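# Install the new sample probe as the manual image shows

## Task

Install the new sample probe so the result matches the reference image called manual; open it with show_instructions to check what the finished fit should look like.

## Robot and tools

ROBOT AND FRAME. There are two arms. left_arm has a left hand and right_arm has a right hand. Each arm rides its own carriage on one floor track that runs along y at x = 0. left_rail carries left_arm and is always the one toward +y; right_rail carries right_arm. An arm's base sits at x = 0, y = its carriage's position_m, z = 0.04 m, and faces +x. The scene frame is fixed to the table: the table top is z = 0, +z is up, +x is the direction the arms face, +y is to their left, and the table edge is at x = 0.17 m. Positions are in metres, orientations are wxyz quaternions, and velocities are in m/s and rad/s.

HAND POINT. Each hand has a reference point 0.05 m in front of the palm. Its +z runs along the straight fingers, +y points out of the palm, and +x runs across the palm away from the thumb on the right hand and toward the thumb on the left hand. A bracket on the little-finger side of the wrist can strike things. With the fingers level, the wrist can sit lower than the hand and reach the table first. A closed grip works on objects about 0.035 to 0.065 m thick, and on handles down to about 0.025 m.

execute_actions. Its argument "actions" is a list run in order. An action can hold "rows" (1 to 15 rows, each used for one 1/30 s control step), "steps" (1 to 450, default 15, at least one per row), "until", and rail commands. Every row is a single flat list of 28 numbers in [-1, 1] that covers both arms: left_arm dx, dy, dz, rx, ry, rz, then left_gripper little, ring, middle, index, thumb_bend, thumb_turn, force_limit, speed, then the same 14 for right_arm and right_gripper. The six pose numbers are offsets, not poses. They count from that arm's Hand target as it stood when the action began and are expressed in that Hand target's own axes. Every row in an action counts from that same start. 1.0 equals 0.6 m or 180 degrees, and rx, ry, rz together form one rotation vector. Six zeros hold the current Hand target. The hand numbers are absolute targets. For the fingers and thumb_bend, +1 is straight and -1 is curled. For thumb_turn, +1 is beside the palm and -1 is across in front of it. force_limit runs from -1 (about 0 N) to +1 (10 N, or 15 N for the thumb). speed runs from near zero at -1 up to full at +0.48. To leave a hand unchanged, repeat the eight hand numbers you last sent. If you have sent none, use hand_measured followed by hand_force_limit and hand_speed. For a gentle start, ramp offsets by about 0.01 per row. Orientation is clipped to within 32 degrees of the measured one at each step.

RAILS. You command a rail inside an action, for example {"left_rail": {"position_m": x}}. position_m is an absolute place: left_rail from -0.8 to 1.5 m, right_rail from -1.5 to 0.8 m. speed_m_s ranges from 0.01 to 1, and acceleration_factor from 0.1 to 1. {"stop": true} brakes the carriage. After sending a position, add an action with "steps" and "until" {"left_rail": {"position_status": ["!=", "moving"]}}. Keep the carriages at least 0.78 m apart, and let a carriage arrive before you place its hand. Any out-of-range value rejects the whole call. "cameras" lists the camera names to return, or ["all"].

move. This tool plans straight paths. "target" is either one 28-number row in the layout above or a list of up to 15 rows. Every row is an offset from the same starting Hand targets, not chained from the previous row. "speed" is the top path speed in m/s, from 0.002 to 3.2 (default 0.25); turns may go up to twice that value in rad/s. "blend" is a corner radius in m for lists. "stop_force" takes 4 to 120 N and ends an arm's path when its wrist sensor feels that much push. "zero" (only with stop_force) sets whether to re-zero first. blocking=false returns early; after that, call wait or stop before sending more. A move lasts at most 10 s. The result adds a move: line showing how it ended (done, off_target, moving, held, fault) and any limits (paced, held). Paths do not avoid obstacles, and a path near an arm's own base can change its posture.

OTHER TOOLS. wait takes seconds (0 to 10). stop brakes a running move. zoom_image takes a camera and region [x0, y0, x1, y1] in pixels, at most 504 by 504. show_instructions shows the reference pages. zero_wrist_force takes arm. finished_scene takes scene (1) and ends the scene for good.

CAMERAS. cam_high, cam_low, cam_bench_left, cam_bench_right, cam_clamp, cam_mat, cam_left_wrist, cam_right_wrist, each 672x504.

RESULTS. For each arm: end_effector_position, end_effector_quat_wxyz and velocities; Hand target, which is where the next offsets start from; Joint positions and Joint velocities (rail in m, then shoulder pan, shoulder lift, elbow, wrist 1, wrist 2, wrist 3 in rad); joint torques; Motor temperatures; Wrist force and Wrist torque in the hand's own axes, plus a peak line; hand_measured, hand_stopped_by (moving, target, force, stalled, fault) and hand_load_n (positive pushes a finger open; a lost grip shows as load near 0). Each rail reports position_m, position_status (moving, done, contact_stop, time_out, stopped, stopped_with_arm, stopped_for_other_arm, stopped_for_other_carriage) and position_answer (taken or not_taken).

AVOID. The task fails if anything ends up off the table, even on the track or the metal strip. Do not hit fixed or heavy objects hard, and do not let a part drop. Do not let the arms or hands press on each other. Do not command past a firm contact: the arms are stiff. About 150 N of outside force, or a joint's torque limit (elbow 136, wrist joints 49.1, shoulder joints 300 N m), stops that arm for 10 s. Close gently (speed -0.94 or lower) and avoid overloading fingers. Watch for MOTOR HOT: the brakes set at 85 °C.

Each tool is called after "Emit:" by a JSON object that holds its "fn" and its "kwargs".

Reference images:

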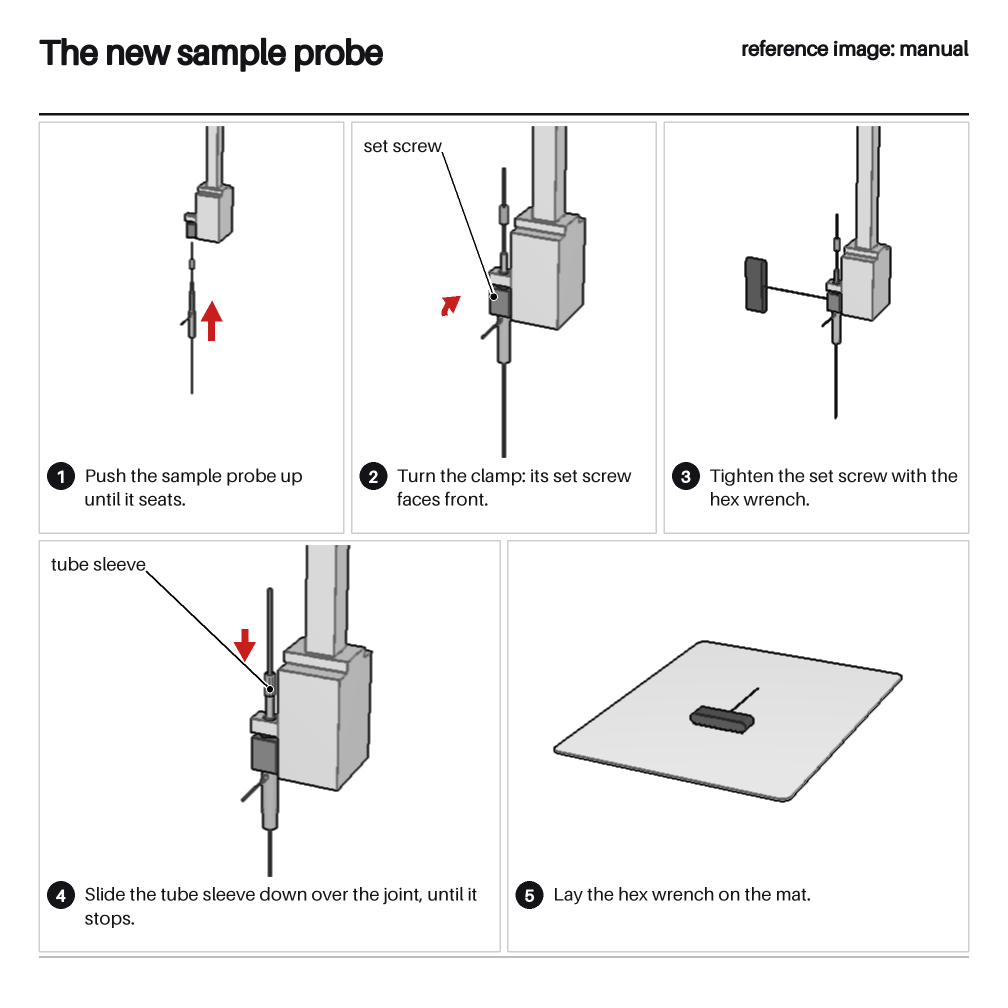

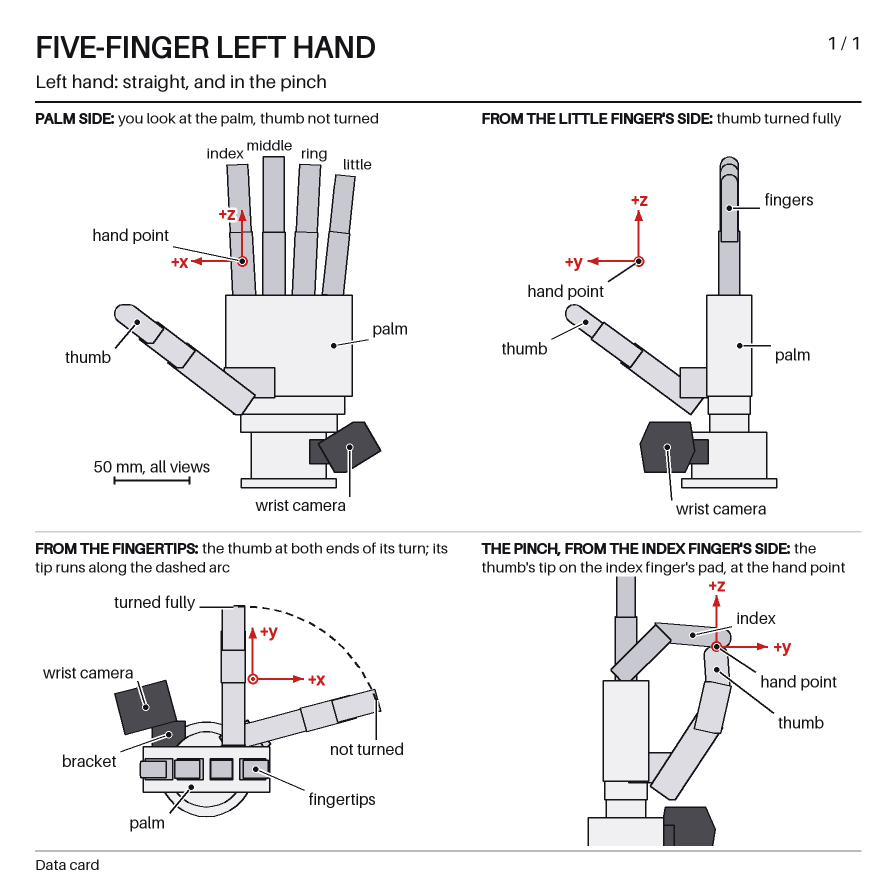

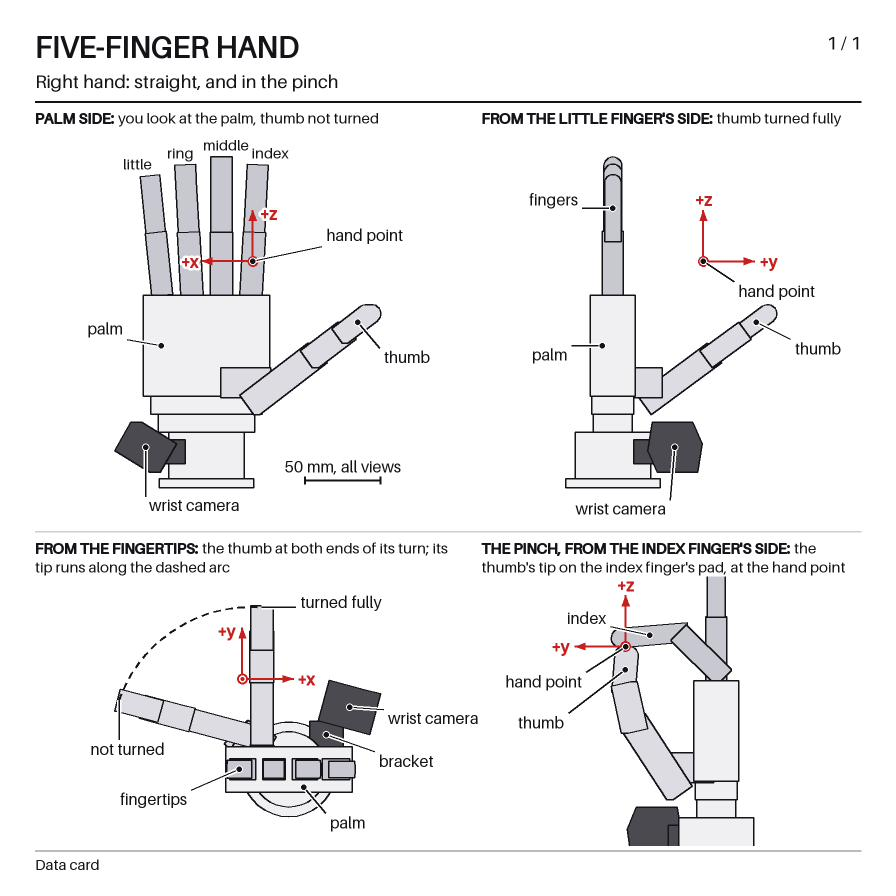

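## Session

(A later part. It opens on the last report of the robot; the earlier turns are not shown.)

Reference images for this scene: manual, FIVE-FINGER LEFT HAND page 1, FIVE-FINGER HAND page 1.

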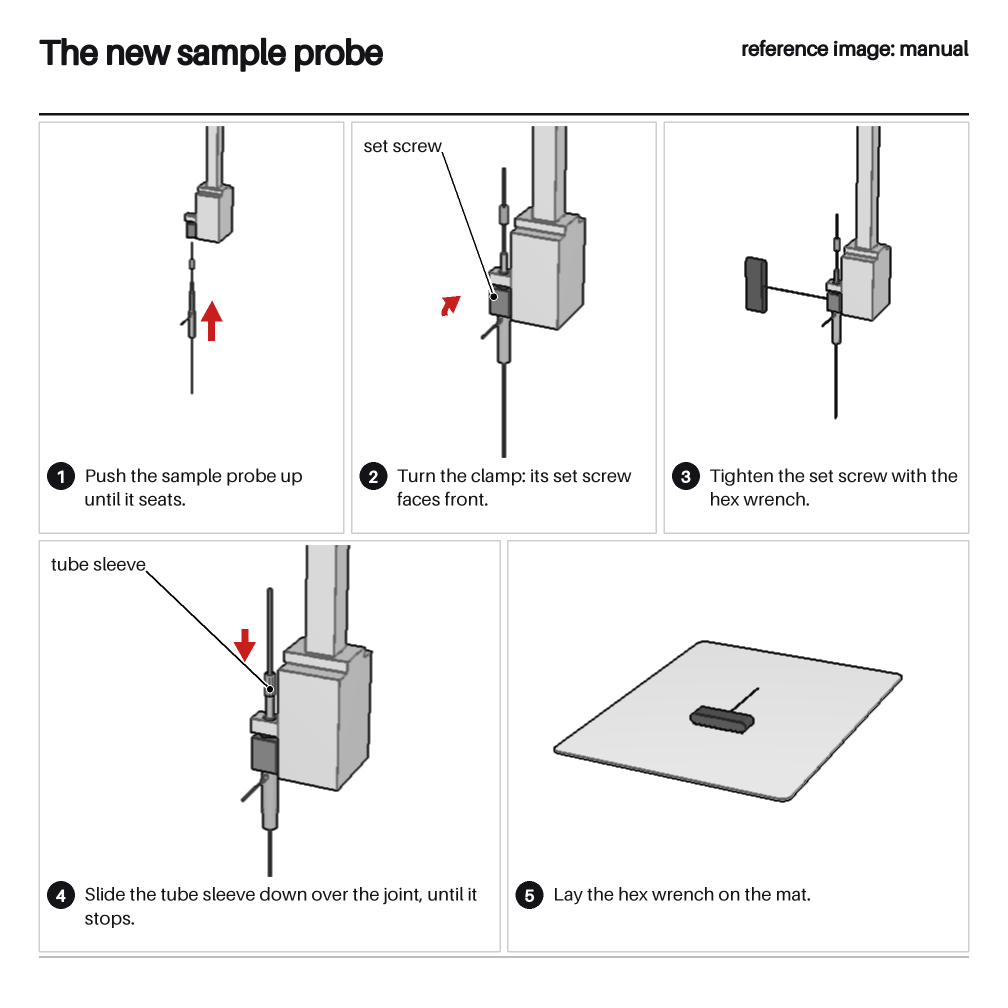

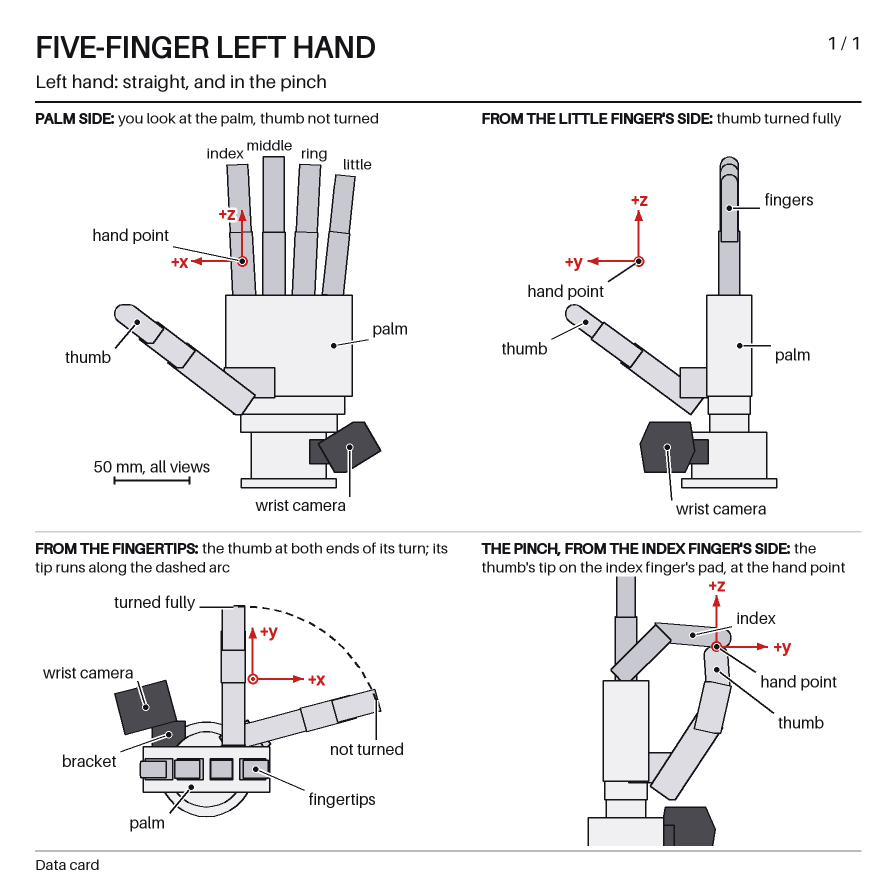

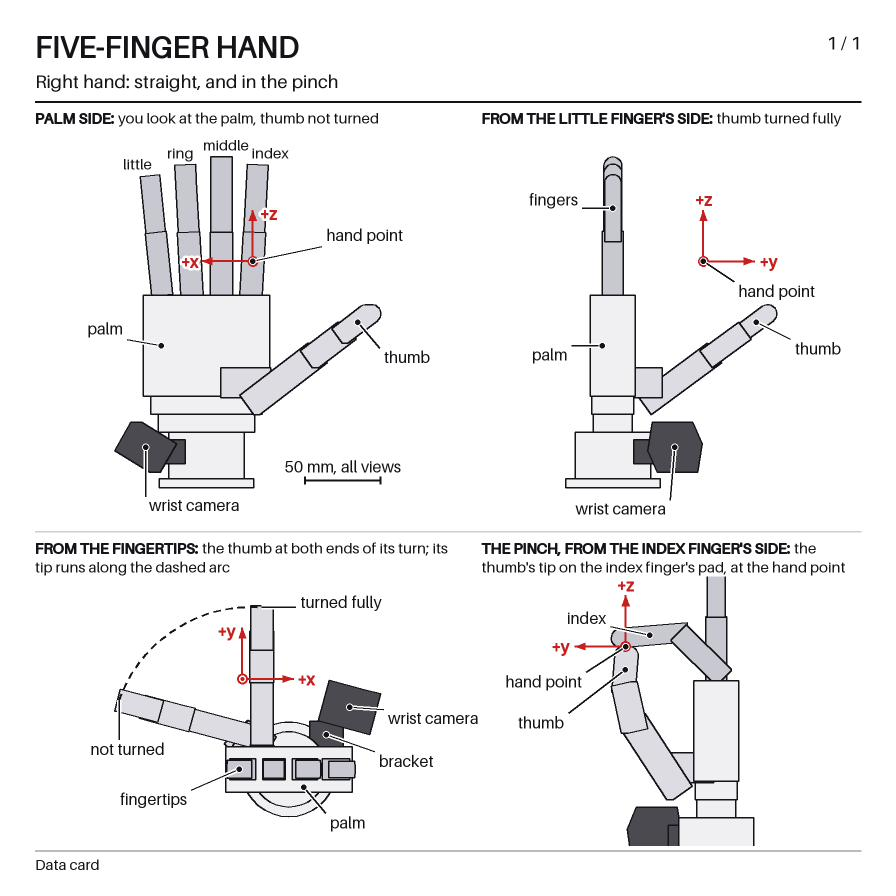

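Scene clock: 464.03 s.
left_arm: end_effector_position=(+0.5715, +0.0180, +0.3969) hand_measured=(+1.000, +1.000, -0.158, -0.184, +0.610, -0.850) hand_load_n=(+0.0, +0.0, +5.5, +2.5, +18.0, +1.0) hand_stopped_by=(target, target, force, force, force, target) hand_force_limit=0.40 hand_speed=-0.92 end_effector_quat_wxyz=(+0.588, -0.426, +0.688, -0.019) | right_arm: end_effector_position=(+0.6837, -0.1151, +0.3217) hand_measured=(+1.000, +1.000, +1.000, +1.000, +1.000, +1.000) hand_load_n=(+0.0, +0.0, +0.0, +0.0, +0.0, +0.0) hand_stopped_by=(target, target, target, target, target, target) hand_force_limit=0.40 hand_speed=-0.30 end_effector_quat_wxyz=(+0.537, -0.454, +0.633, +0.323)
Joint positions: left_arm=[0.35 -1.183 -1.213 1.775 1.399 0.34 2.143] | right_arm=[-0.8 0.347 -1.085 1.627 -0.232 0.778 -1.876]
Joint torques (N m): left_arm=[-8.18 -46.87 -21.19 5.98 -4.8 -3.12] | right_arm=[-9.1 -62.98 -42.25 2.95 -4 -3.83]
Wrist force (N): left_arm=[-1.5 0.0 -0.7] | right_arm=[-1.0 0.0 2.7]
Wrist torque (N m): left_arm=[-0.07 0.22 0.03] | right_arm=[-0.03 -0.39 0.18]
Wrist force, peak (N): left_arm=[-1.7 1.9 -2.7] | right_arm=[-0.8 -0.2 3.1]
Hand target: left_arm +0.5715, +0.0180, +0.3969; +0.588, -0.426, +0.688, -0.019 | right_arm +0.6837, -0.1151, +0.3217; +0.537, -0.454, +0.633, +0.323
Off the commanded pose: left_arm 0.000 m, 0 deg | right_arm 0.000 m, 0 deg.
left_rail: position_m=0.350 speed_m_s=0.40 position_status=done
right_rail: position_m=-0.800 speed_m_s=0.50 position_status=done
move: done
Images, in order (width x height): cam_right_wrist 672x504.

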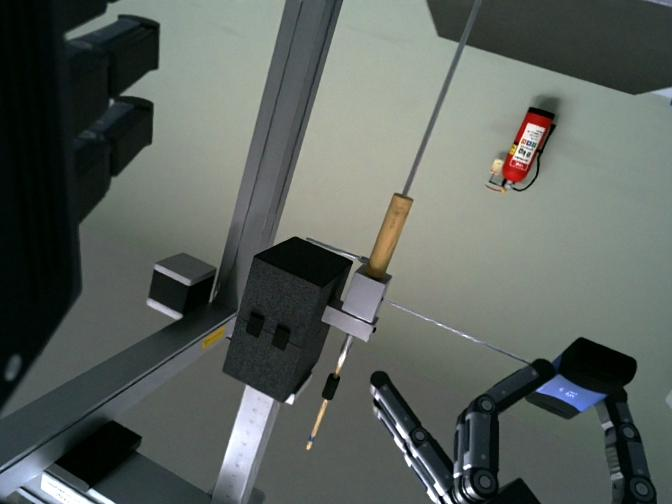

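Emit:
{"fn": "move", "kwargs": {"target": [0,-0.00251,0.00432,0,0,0,1,1,-0.6,-0.6,0.25,-0.85,0.4,-0.92,0,0,0,0,0,0,1,1,1,1,1,1,0.4,-0.3], "speed": 0.005, "stop_force": 4}}

Scene clock: 465.27 s.
left_arm: end_effector_position=(+0.5718, +0.0181, +0.3969) hand_measured=(+1.000, +1.000, -0.158, -0.184, +0.610, -0.850) hand_load_n=(+0.0, +0.0, +4.0, +2.0, +19.5, +1.0) hand_stopped_by=(target, target, force, force, force, target) hand_force_limit=0.40 hand_speed=-0.92 end_effector_quat_wxyz=(+0.588, -0.426, +0.688, -0.019) | right_arm: end_effector_position=(+0.6837, -0.1151, +0.3217) hand_measured=(+1.000, +1.000, +1.000, +1.000, +1.000, +1.000) hand_load_n=(+0.0, +0.0, +0.0, +0.0, +0.0, +0.0) hand_stopped_by=(target, target, target, target, target, target) hand_force_limit=0.40 hand_speed=-0.30 end_effector_quat_wxyz=(+0.537, -0.454, +0.633, +0.323)
Joint positions: left_arm=[0.35 -1.183 -1.212 1.774 1.398 0.34 2.144] | right_arm=[-0.8 0.347 -1.085 1.627 -0.232 0.778 -1.876]
Joint torques (N m): left_arm=[-6.5 -72.04 -23.2 5.8 -0.22 -3.25] | right_arm=[-8.99 -63.05 -41.75 2.78 -4.04 -3.95]
Wrist force (N): left_arm=[-1.5 2.4 -3.5] | right_arm=[-1.0 -0.2 2.7]
Wrist torque (N m): left_arm=[-0.14 0.21 -0.06] | right_arm=[-0.07 -0.38 0.17]
Wrist force, peak (N): left_arm=[-1.6 3.4 -5.2] | right_arm=[-0.9 -0.1 2.9]
Hand target: left_arm +0.5718, +0.0181, +0.3969; +0.588, -0.426, +0.688, -0.019 (not the last commanded pose) | right_arm +0.6837, -0.1151, +0.3217; +0.537, -0.454, +0.633, +0.323
Off the commanded pose: left_arm 0.003 m, 0 deg | right_arm 0.000 m, 0 deg.
left_rail: position_m=0.350 speed_m_s=0.40 position_status=done
right_rail: position_m=-0.800 speed_m_s=0.50 position_status=done
move: contact (left_arm)

Emit:
{"fn": "move", "kwargs": {"target": [0.00312,0.00243,0.00101,0,-0.0275,0.04828,1,1,-0.6,-0.6,0.25,-0.85,0.4,-0.92,0,0,0,0,0,0,1,1,1,1,1,1,0.4,-0.3], "speed": 0.1}}

Emit:
{"fn": "move", "kwargs": {"target": [0.00312,0.00227,0.0013,0,-0.0275,0.04828,1,1,-0.6,-0.6,0.25,-0.85,0.4,-0.92,0,0,0,0,0,0,1,1,1,1,1,1,0.4,-0.3], "speed": 0.1}}

Emit:
{"fn": "move", "kwargs": {"target": [0.00312,0.00227,0.0013,0,-0.0275,0.04828,1,1,-0.6,-0.6,0.25,-0.85,0.4,-0.92,0,0,0,0,0,0,1,1,1,1,1,1,0.4,-0.3], "speed": 0.1, "cameras": ["cam_right_wrist","cam_clamp"]}}

Emit:
{"fn": "zoom_image", "kwargs": {"camera": "cam_right_wrist", "region": [374, 290, 394, 310]}}

Emit:
{"fn": "zoom_image", "kwargs": {"camera": "cam_clamp", "region": [310, 272, 334, 296]}}

Scene clock: 466.93 s.
left_arm: end_effector_position=(+0.5715, +0.0181, +0.3944) hand_measured=(+1.000, +1.000, -0.158, -0.184, +0.610, -0.850) hand_load_n=(+0.0, +0.0, +6.0, +3.0, +18.0, +1.0) hand_stopped_by=(target, target, force, force, force, target) hand_force_limit=0.40 hand_speed=-0.92 end_effector_quat_wxyz=(+0.617, -0.373, +0.692, +0.044) | right_arm: end_effector_position=(+0.6837, -0.1151, +0.3217) hand_measured=(+1.000, +1.000, +1.000, +1.000, +1.000, +1.000) hand_load_n=(+0.0, +0.0, +0.0, +0.0, -0.5, +0.0) hand_stopped_by=(target, target, target, target, target, target) hand_force_limit=0.40 hand_speed=-0.30 end_effector_quat_wxyz=(+0.537, -0.454, +0.633, +0.323)
Joint positions: left_arm=[0.35 -1.193 -1.157 1.806 1.576 0.302 2.04] | right_arm=[-0.8 0.347 -1.085 1.627 -0.232 0.778 -1.876]
Joint torques (N m): left_arm=[-7.54 -51.07 -21.2 5.97 -4.77 -3.03] | right_arm=[-9.72 -61.82 -41.5 2.86 -3.79 -3.86]
Wrist force (N): left_arm=[-1.0 -0.6 0.9] | right_arm=[-0.8 0.1 2.6]
Wrist torque (N m): left_arm=[-0.13 0.25 0.08] | right_arm=[-0.03 -0.40 0.18]
Wrist force, peak (N): left_arm=[-1.5 2.4 -3.4] | right_arm=[-1.5 -0.1 3.0]
Hand target: left_arm +0.5715, +0.0181, +0.3944; +0.617, -0.373, +0.692, +0.044 | right_arm +0.6837, -0.1151, +0.3217; +0.537, -0.454, +0.633, +0.323
Off the commanded pose: left_arm 0.000 m, 0 deg | right_arm 0.000 m, 0 deg.
left_rail: position_m=0.350 speed_m_s=0.40 position_status=done
right_rail: position_m=-0.800 speed_m_s=0.50 position_status=done
move: done

Scene clock: 468.33 s.
left_arm: end_effector_position=(+0.5715, +0.0187, +0.3920) hand_measured=(+1.000, +1.000, -0.158, -0.184, +0.610, -0.850) hand_load_n=(+0.0, +0.0, +6.0, +3.0, +17.5, +1.5) hand_stopped_by=(target, target, force, force, force, target) hand_force_limit=0.40 hand_speed=-0.92 end_effector_quat_wxyz=(+0.641, -0.317, +0.691, +0.106) | right_arm: end_effector_position=(+0.6837, -0.1151, +0.3217) hand_measured=(+1.000, +1.000, +1.000, +1.000, +1.000, +1.000) hand_load_n=(+0.0, +0.0, +0.0, +0.0, +0.0, +0.0) hand_stopped_by=(target, target, target, target, target, target) hand_force_limit=0.40 hand_speed=-0.30 end_effector_quat_wxyz=(+0.537, -0.454, +0.633, +0.323)
Joint positions: left_arm=[0.35 -1.201 -1.111 1.859 1.777 0.274 1.903] | right_arm=[-0.8 0.347 -1.085 1.627 -0.232 0.778 -1.876]
Joint torques (N m): left_arm=[-10.61 -53.05 -18.22 5.32 -3.81 -2.94] | right_arm=[-9.95 -61.96 -42.26 2.73 -3.91 -3.61]
Wrist force (N): left_arm=[-1.6 -0.6 2.2] | right_arm=[-1.5 -0.2 2.6]
Wrist torque (N m): left_arm=[-0.11 0.25 0.05] | right_arm=[-0.06 -0.31 0.14]
Wrist force, peak (N): left_arm=[-1.6 -0.6 2.2] | right_arm=[-0.9 -0.3 3.0]
Hand target: left_arm +0.5715, +0.0187, +0.3920; +0.641, -0.317, +0.691, +0.106 | right_arm +0.6837, -0.1151, +0.3217; +0.537, -0.454, +0.633, +0.323
Off the commanded pose: left_arm 0.000 m, 0 deg | right_arm 0.000 m, 0 deg.
left_rail: position_m=0.350 speed_m_s=0.40 position_status=done
right_rail: position_m=-0.800 speed_m_s=0.50 position_status=done
move: done

Scene clock: 469.77 s.
left_arm: end_effector_position=(+0.5714, +0.0196, +0.3898) hand_measured=(+1.000, +1.000, -0.158, -0.184, +0.610, -0.850) hand_load_n=(+0.0, +0.0, +6.5, +3.5, +17.5, +1.0) hand_stopped_by=(target, target, force, force, force, target) hand_force_limit=0.40 hand_speed=-0.92 end_effector_quat_wxyz=(+0.660, -0.259, +0.685, +0.168) | right_arm: end_effector_position=(+0.6837, -0.1151, +0.3217) hand_measured=(+1.000, +1.000, +1.000, +1.000, +1.000, +1.000) hand_load_n=(+0.0, +0.0, +0.0, +0.0, +0.0, +0.0) hand_stopped_by=(target, target, target, target, target, target) hand_force_limit=0.40 hand_speed=-0.30 end_effector_quat_wxyz=(+0.537, -0.454, +0.633, +0.323)
Joint positions: left_arm=[0.35 -1.207 -1.08 1.931 2.003 0.257 1.737] | right_arm=[-0.8 0.347 -1.085 1.627 -0.232 0.778 -1.876]
Joint torques (N m): left_arm=[-12.45 -52.08 -16.39 3.62 -2.7 -3.03] | right_arm=[-9.43 -61.68 -41.81 2.6 -3.95 -3.84]
Wrist force (N): left_arm=[-0.8 -1.9 2.1] | right_arm=[-0.8 -0.1 2.9]
Wrist torque (N m): left_arm=[-0.14 0.10 0.06] | right_arm=[-0.06 -0.42 0.18]
Wrist force, peak (N): left_arm=[-1.5 -2.0 2.4] | right_arm=[-1.0 -0.2 3.0]
Hand target: left_arm +0.5714, +0.0196, +0.3898; +0.660, -0.259, +0.685, +0.168 | right_arm +0.6837, -0.1151, +0.3217; +0.537, -0.454, +0.633, +0.323
Off the commanded pose: left_arm 0.000 m, 0 deg | right_arm 0.000 m, 0 deg.
left_rail: position_m=0.350 speed_m_s=0.40 position_status=done
right_rail: position_m=-0.800 speed_m_s=0.50 position_status=done
move: done
Images, in order (width x height): cam_clamp 672x504, cam_right_wrist 672x504.

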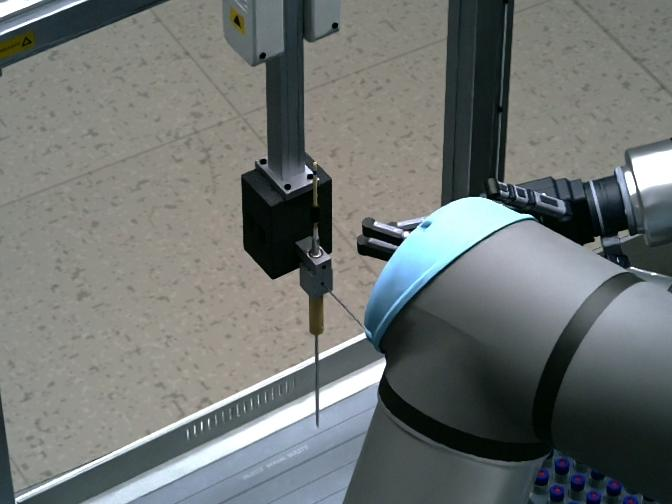

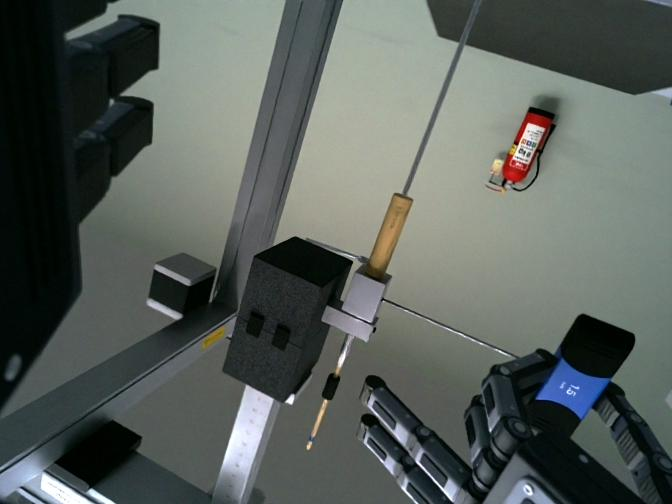

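Scaled by 25.200 from the camera's 672x504 image, which has a finer 960x720 frame.

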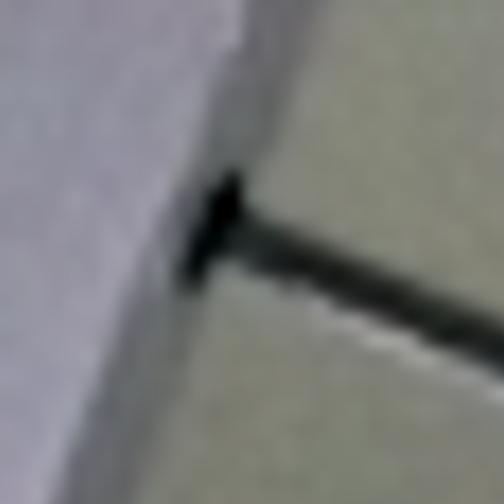

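Scaled by 21.000 from the camera's 672x504 image, which has a finer 960x720 frame.

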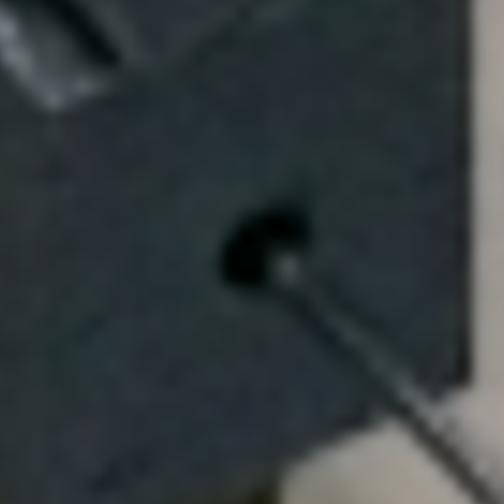

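Emit:
{"fn": "move", "kwargs": {"target": [0,-0.00334,0.00577,0,0,0,1,1,-0.6,-0.6,0.25,-0.85,0.4,-0.92,0,0,0,0,0,0,1,1,1,1,1,1,0.4,-0.3], "speed": 0.005, "stop_force": 4, "cameras": ["cam_right_wrist","cam_clamp"]}}

Emit:
{"fn": "zoom_image", "kwargs": {"camera": "cam_right_wrist", "region": [374, 290, 394, 310]}}

Emit:
{"fn": "zoom_image", "kwargs": {"camera": "cam_clamp", "region": [310, 272, 334, 296]}}

Scene clock: 471.23 s.
left_arm: end_effector_position=(+0.5723, +0.0196, +0.3898) hand_measured=(+1.000, +1.000, -0.158, -0.184, +0.610, -0.850) hand_load_n=(+0.0, +0.0, +4.5, +2.0, +19.0, +1.5) hand_stopped_by=(target, target, force, force, force, target) hand_force_limit=0.40 hand_speed=-0.92 end_effector_quat_wxyz=(+0.660, -0.259, +0.685, +0.168) | right_arm: end_effector_position=(+0.6837, -0.1151, +0.3217) hand_measured=(+1.000, +1.000, +1.000, +1.000, +1.000, +1.000) hand_load_n=(+0.0, +0.0, +0.0, +0.0, +0.0, +0.0) hand_stopped_by=(target, target, target, target, target, target) hand_force_limit=0.40 hand_speed=-0.30 end_effector_quat_wxyz=(+0.537, -0.454, +0.633, +0.323)
Joint positions: left_arm=[0.35 -1.205 -1.08 1.93 2.002 0.256 1.739] | right_arm=[-0.8 0.347 -1.085 1.627 -0.232 0.778 -1.876]
Joint torques (N m): left_arm=[-8.71 -79.81 -16.7 3.68 1.75 -3.34] | right_arm=[-9.72 -62.93 -41.76 2.71 -3.93 -3.85]
Wrist force (N): left_arm=[-1.6 1.1 -2.0] | right_arm=[-0.8 -0.1 2.8]
Wrist torque (N m): left_arm=[-0.23 0.14 -0.15] | right_arm=[-0.07 -0.43 0.19]
Wrist force, peak (N): left_arm=[-1.0 3.1 -3.9] | right_arm=[-1.1 0.0 3.0]
Hand target: left_arm +0.5723, +0.0196, +0.3898; +0.660, -0.259, +0.685, +0.168 (not the last commanded pose) | right_arm +0.6837, -0.1151, +0.3217; +0.537, -0.454, +0.633, +0.323
Off the commanded pose: left_arm 0.003 m, 0 deg | right_arm 0.000 m, 0 deg.
left_rail: position_m=0.350 speed_m_s=0.40 position_status=done
right_rail: position_m=-0.800 speed_m_s=0.50 position_status=done
move: contact (left_arm)
Images, in order (width x height): cam_clamp 672x504, cam_right_wrist 672x504.

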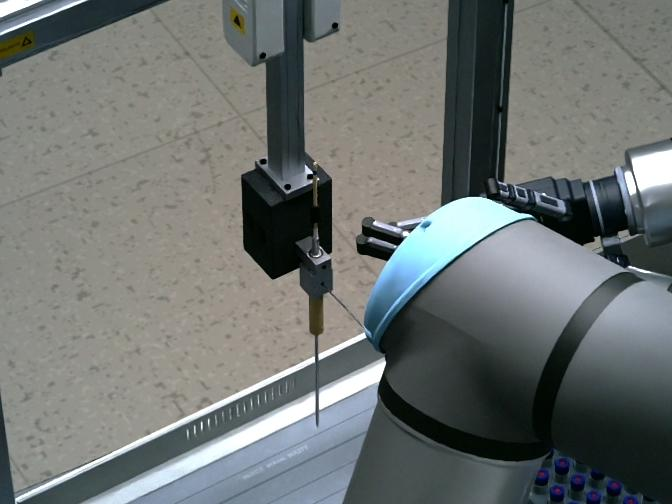

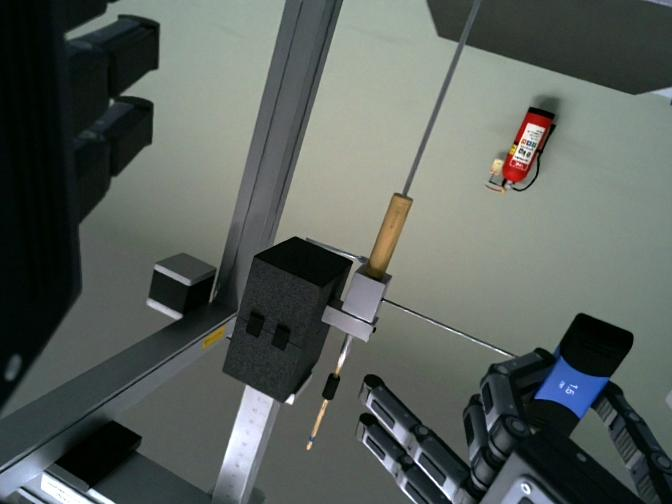

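Scaled by 25.200 from the camera's 672x504 image, which has a finer 960x720 frame.

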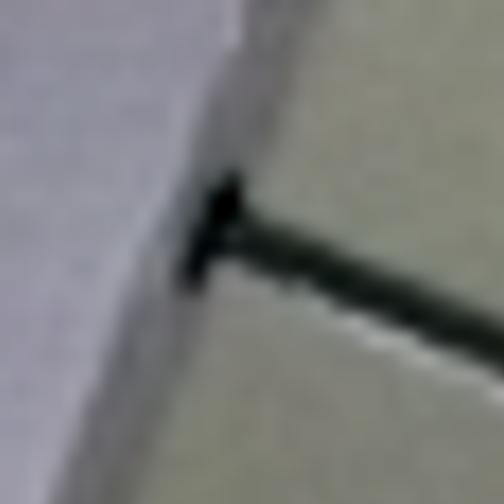

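Scaled by 21.000 from the camera's 672x504 image, which has a finer 960x720 frame.

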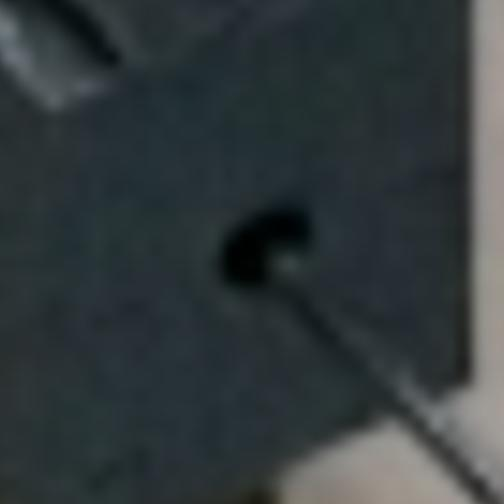

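Emit:
{"fn": "move", "kwargs": {"target": [0.00002,0.00217,-0.00375,0,0,0,1,1,-0.6,-0.6,0.25,-0.85,0.4,-0.92,0,0,0,0,0,0,1,1,1,1,1,1,0.4,-0.3], "speed": 0.02, "cameras": ["cam_right_wrist","cam_clamp"]}}

Emit:
{"fn": "zoom_image", "kwargs": {"camera": "cam_right_wrist", "region": [374, 290, 394, 310]}}

Emit:
{"fn": "zoom_image", "kwargs": {"camera": "cam_clamp", "region": [310, 272, 334, 296]}}

Emit:
{"fn": "move", "kwargs": {"target": [0,-0.00334,0.00577,0,0,0,1,1,-0.6,-0.6,0.25,-0.85,0.4,-0.92,0,0,0,0,0,0,1,1,1,1,1,1,0.4,-0.3], "speed": 0.005, "stop_force": 4}}

Scene clock: 472.30 s.
left_arm: end_effector_position=(+0.5697, +0.0194, +0.3898) hand_measured=(+1.000, +1.000, -0.158, -0.184, +0.610, -0.850) hand_load_n=(+0.0, +0.0, +7.0, +5.5, +16.0, +2.0) hand_stopped_by=(target, target, force, force, force, target) hand_force_limit=0.40 hand_speed=-0.92 end_effector_quat_wxyz=(+0.660, -0.259, +0.685, +0.168) | right_arm: end_effector_position=(+0.6837, -0.1151, +0.3217) hand_measured=(+1.000, +1.000, +1.000, +1.000, +1.000, +1.000) hand_load_n=(+0.0, +0.0, +0.0, +0.0, +0.0, +0.0) hand_stopped_by=(target, target, target, target, target, target) hand_force_limit=0.40 hand_speed=-0.30 end_effector_quat_wxyz=(+0.537, -0.454, +0.633, +0.323)
Joint positions: left_arm=[0.35 -1.209 -1.082 1.934 2.004 0.259 1.735] | right_arm=[-0.8 0.347 -1.085 1.627 -0.232 0.778 -1.876]
Joint torques (N m): left_arm=[-11.67 -80.77 -15.77 3.7 2.73 -2.83] | right_arm=[-9.63 -61.51 -41.94 2.79 -4.01 -3.79]
Wrist force (N): left_arm=[-1.7 -1.4 2.4] | right_arm=[-0.9 -0.2 2.6]
Wrist torque (N m): left_arm=[-0.23 0.14 0.02] | right_arm=[-0.06 -0.39 0.18]
Wrist force, peak (N): left_arm=[-1.4 -3.0 4.8] | right_arm=[-0.9 -0.3 3.0]
Hand target: left_arm +0.5697, +0.0194, +0.3898; +0.660, -0.259, +0.685, +0.168 | right_arm +0.6837, -0.1151, +0.3217; +0.537, -0.454, +0.633, +0.323
Off the commanded pose: left_arm 0.000 m, 0 deg | right_arm 0.000 m, 0 deg.
left_rail: position_m=0.350 speed_m_s=0.40 position_status=done
right_rail: position_m=-0.800 speed_m_s=0.50 position_status=done
move: done
Images, in order (width x height): cam_clamp 672x504, cam_right_wrist 672x504.

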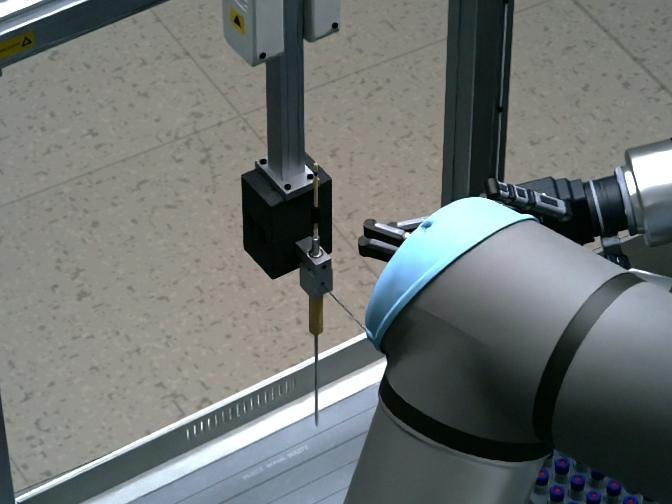

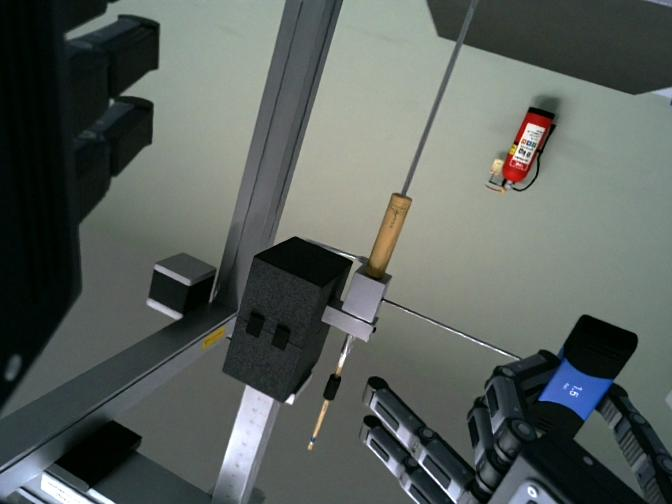

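Scaled by 25.200 from the camera's 672x504 image, which has a finer 960x720 frame.

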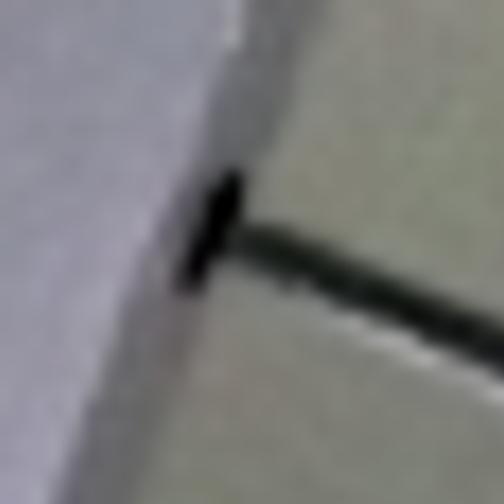

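Scaled by 21.000 from the camera's 672x504 image, which has a finer 960x720 frame.

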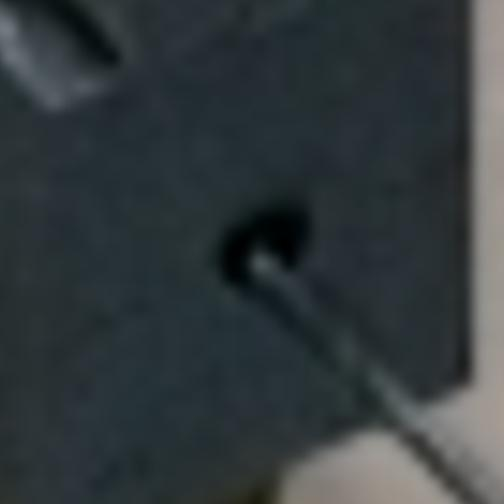

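Scene clock: 473.50 s.
left_arm: end_effector_position=(+0.5703, +0.0195, +0.3898) hand_measured=(+1.000, +1.000, -0.158, -0.184, +0.610, -0.850) hand_load_n=(+0.0, +0.0, +4.5, +3.5, +18.0, +2.0) hand_stopped_by=(target, target, force, force, force, target) hand_force_limit=0.40 hand_speed=-0.92 end_effector_quat_wxyz=(+0.660, -0.259, +0.685, +0.168) | right_arm: end_effector_position=(+0.6837, -0.1151, +0.3217) hand_measured=(+1.000, +1.000, +1.000, +1.000, +1.000, +1.000) hand_load_n=(+0.0, +0.0, +0.0, +0.0, +0.0, -0.5) hand_stopped_by=(target, target, target, target, target, target) hand_force_limit=0.40 hand_speed=-0.30 end_effector_quat_wxyz=(+0.537, -0.454, +0.633, +0.323)
Joint positions: left_arm=[0.35 -1.208 -1.081 1.933 2.004 0.259 1.735] | right_arm=[-0.8 0.347 -1.085 1.627 -0.232 0.778 -1.876]
Joint torques (N m): left_arm=[-9.73 -80.33 -18.41 3.54 1.7 -3.32] | right_arm=[-8.92 -62.12 -41.42 2.79 -3.94 -3.69]
Wrist force (N): left_arm=[-1.7 2.6 -2.0] | right_arm=[-1.1 -0.5 2.4]
Wrist torque (N m): left_arm=[-0.27 0.16 -0.18] | right_arm=[-0.10 -0.36 0.16]
Wrist force, peak (N): left_arm=[-1.2 3.9 -4.4] | right_arm=[-1.0 -0.3 2.9]
Hand target: left_arm +0.5703, +0.0195, +0.3898; +0.660, -0.259, +0.685, +0.168 (not the last commanded pose) | right_arm +0.6837, -0.1151, +0.3217; +0.537, -0.454, +0.633, +0.323
Off the commanded pose: left_arm 0.003 m, 0 deg | right_arm 0.000 m, 0 deg.
left_rail: position_m=0.350 speed_m_s=0.40 position_status=done
right_rail: position_m=-0.800 speed_m_s=0.50 position_status=done
move: contact (left_arm)

Emit:
{"fn": "execute_actions", "kwargs": {"actions": [], "cameras": ["cam_clamp","cam_right_wrist"]}}

Emit:
{"fn": "zoom_image", "kwargs": {"camera": "cam_clamp", "region": [314, 276, 332, 294]}}

Emit:
{"fn": "zoom_image", "kwargs": {"camera": "cam_clamp", "region": [315, 275, 365, 325]}}

Emit:
{"fn": "zoom_image", "kwargs": {"camera": "cam_right_wrist", "region": [374, 290, 394, 310]}}

Scene clock: 474.80 s.
left_arm: end_effector_position=(+0.5703, +0.0195, +0.3898) hand_measured=(+1.000, +1.000, -0.158, -0.184, +0.610, -0.850) hand_load_n=(+0.0, +0.0, +5.0, +3.5, +18.0, +2.0) hand_stopped_by=(target, target, force, force, force, target) hand_force_limit=0.40 hand_speed=-0.92 end_effector_quat_wxyz=(+0.660, -0.259, +0.685, +0.168) | right_arm: end_effector_position=(+0.6837, -0.1151, +0.3217) hand_measured=(+1.000, +1.000, +1.000, +1.000, +1.000, +1.000) hand_load_n=(+0.0, +0.0, +0.0, +0.0, +0.0, +0.0) hand_stopped_by=(target, target, target, target, target, target) hand_force_limit=0.40 hand_speed=-0.30 end_effector_quat_wxyz=(+0.537, -0.454, +0.633, +0.323)
Joint positions: left_arm=[0.35 -1.208 -1.081 1.933 2.004 0.259 1.735] | right_arm=[-0.8 0.347 -1.085 1.627 -0.232 0.778 -1.876]
Joint velocities: within noise
Joint torques (N m): left_arm=[-10.43 -81.47 -18.14 4.27 1.46 -3.33] | right_arm=[-9.5 -62.93 -40.9 2.59 -3.96 -3.79]
Motor temperatures (°C): left_arm=[29 36 36 45 36 42] | right_arm=[34 36 29 41 31 40]
Wrist force (N): left_arm=[-1.8 2.1 -2.2] | right_arm=[-1.3 0.0 2.6]
Wrist torque (N m): left_arm=[-0.32 0.10 -0.15] | right_arm=[-0.04 -0.35 0.16]
Wrist force, peak (N): left_arm=[-1.7 2.7 -2.9] | right_arm=[-1.2 -0.4 3.0]
Hand target: left_arm +0.5703, +0.0195, +0.3898; +0.660, -0.259, +0.685, +0.168 (not the last commanded pose) | right_arm +0.6837, -0.1151, +0.3217; +0.537, -0.454, +0.633, +0.323
Off the commanded pose: left_arm 0.003 m, 0 deg | right_arm 0.000 m, 0 deg.
left_rail: position_m=0.350 speed_m_s=0.40 position_status=done
right_rail: position_m=-0.800 speed_m_s=0.50 position_status=done
Images, in order (width x height): cam_clamp 672x504, cam_right_wrist 672x504.

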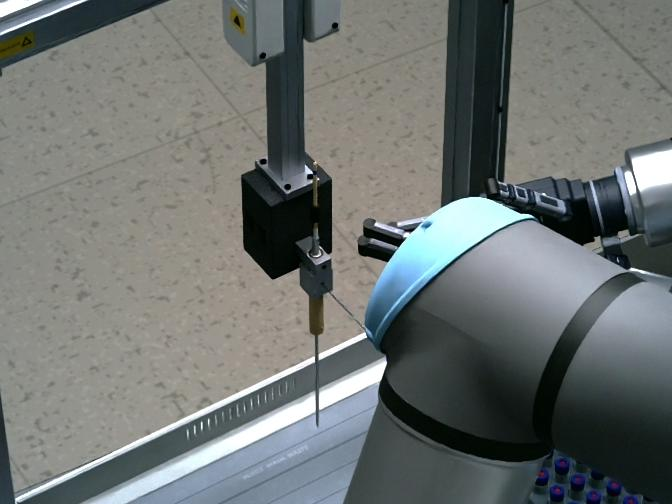

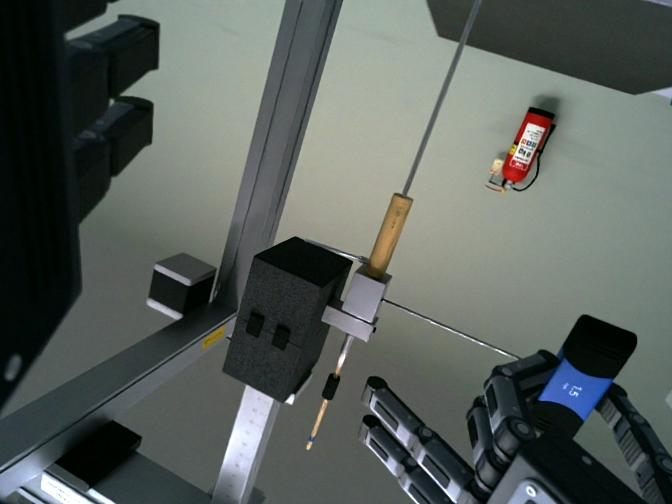

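Scaled by 28.000 from the camera's 672x504 image, which has a finer 960x720 frame.

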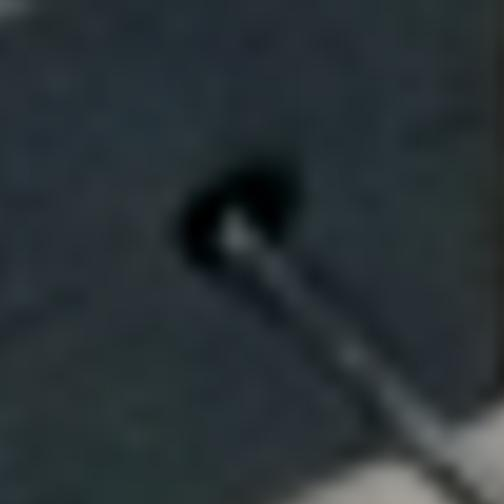

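Scaled by 10.080 from the camera's 672x504 image, which has a finer 960x720 frame.

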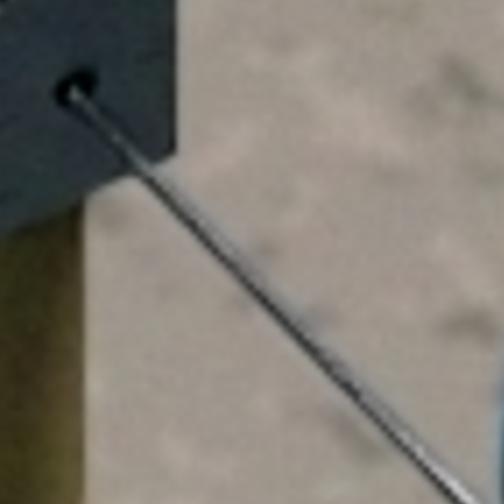

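Scaled by 25.200 from the camera's 672x504 image, which has a finer 960x720 frame.

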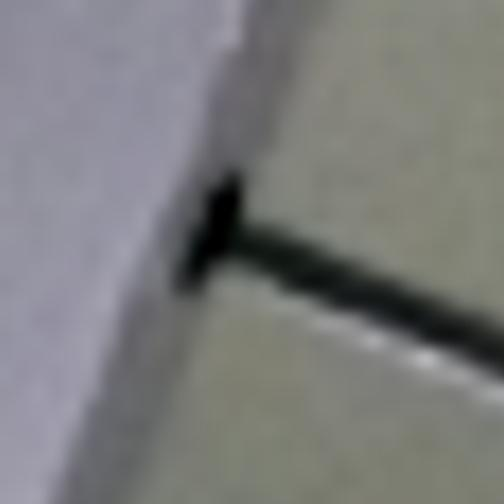

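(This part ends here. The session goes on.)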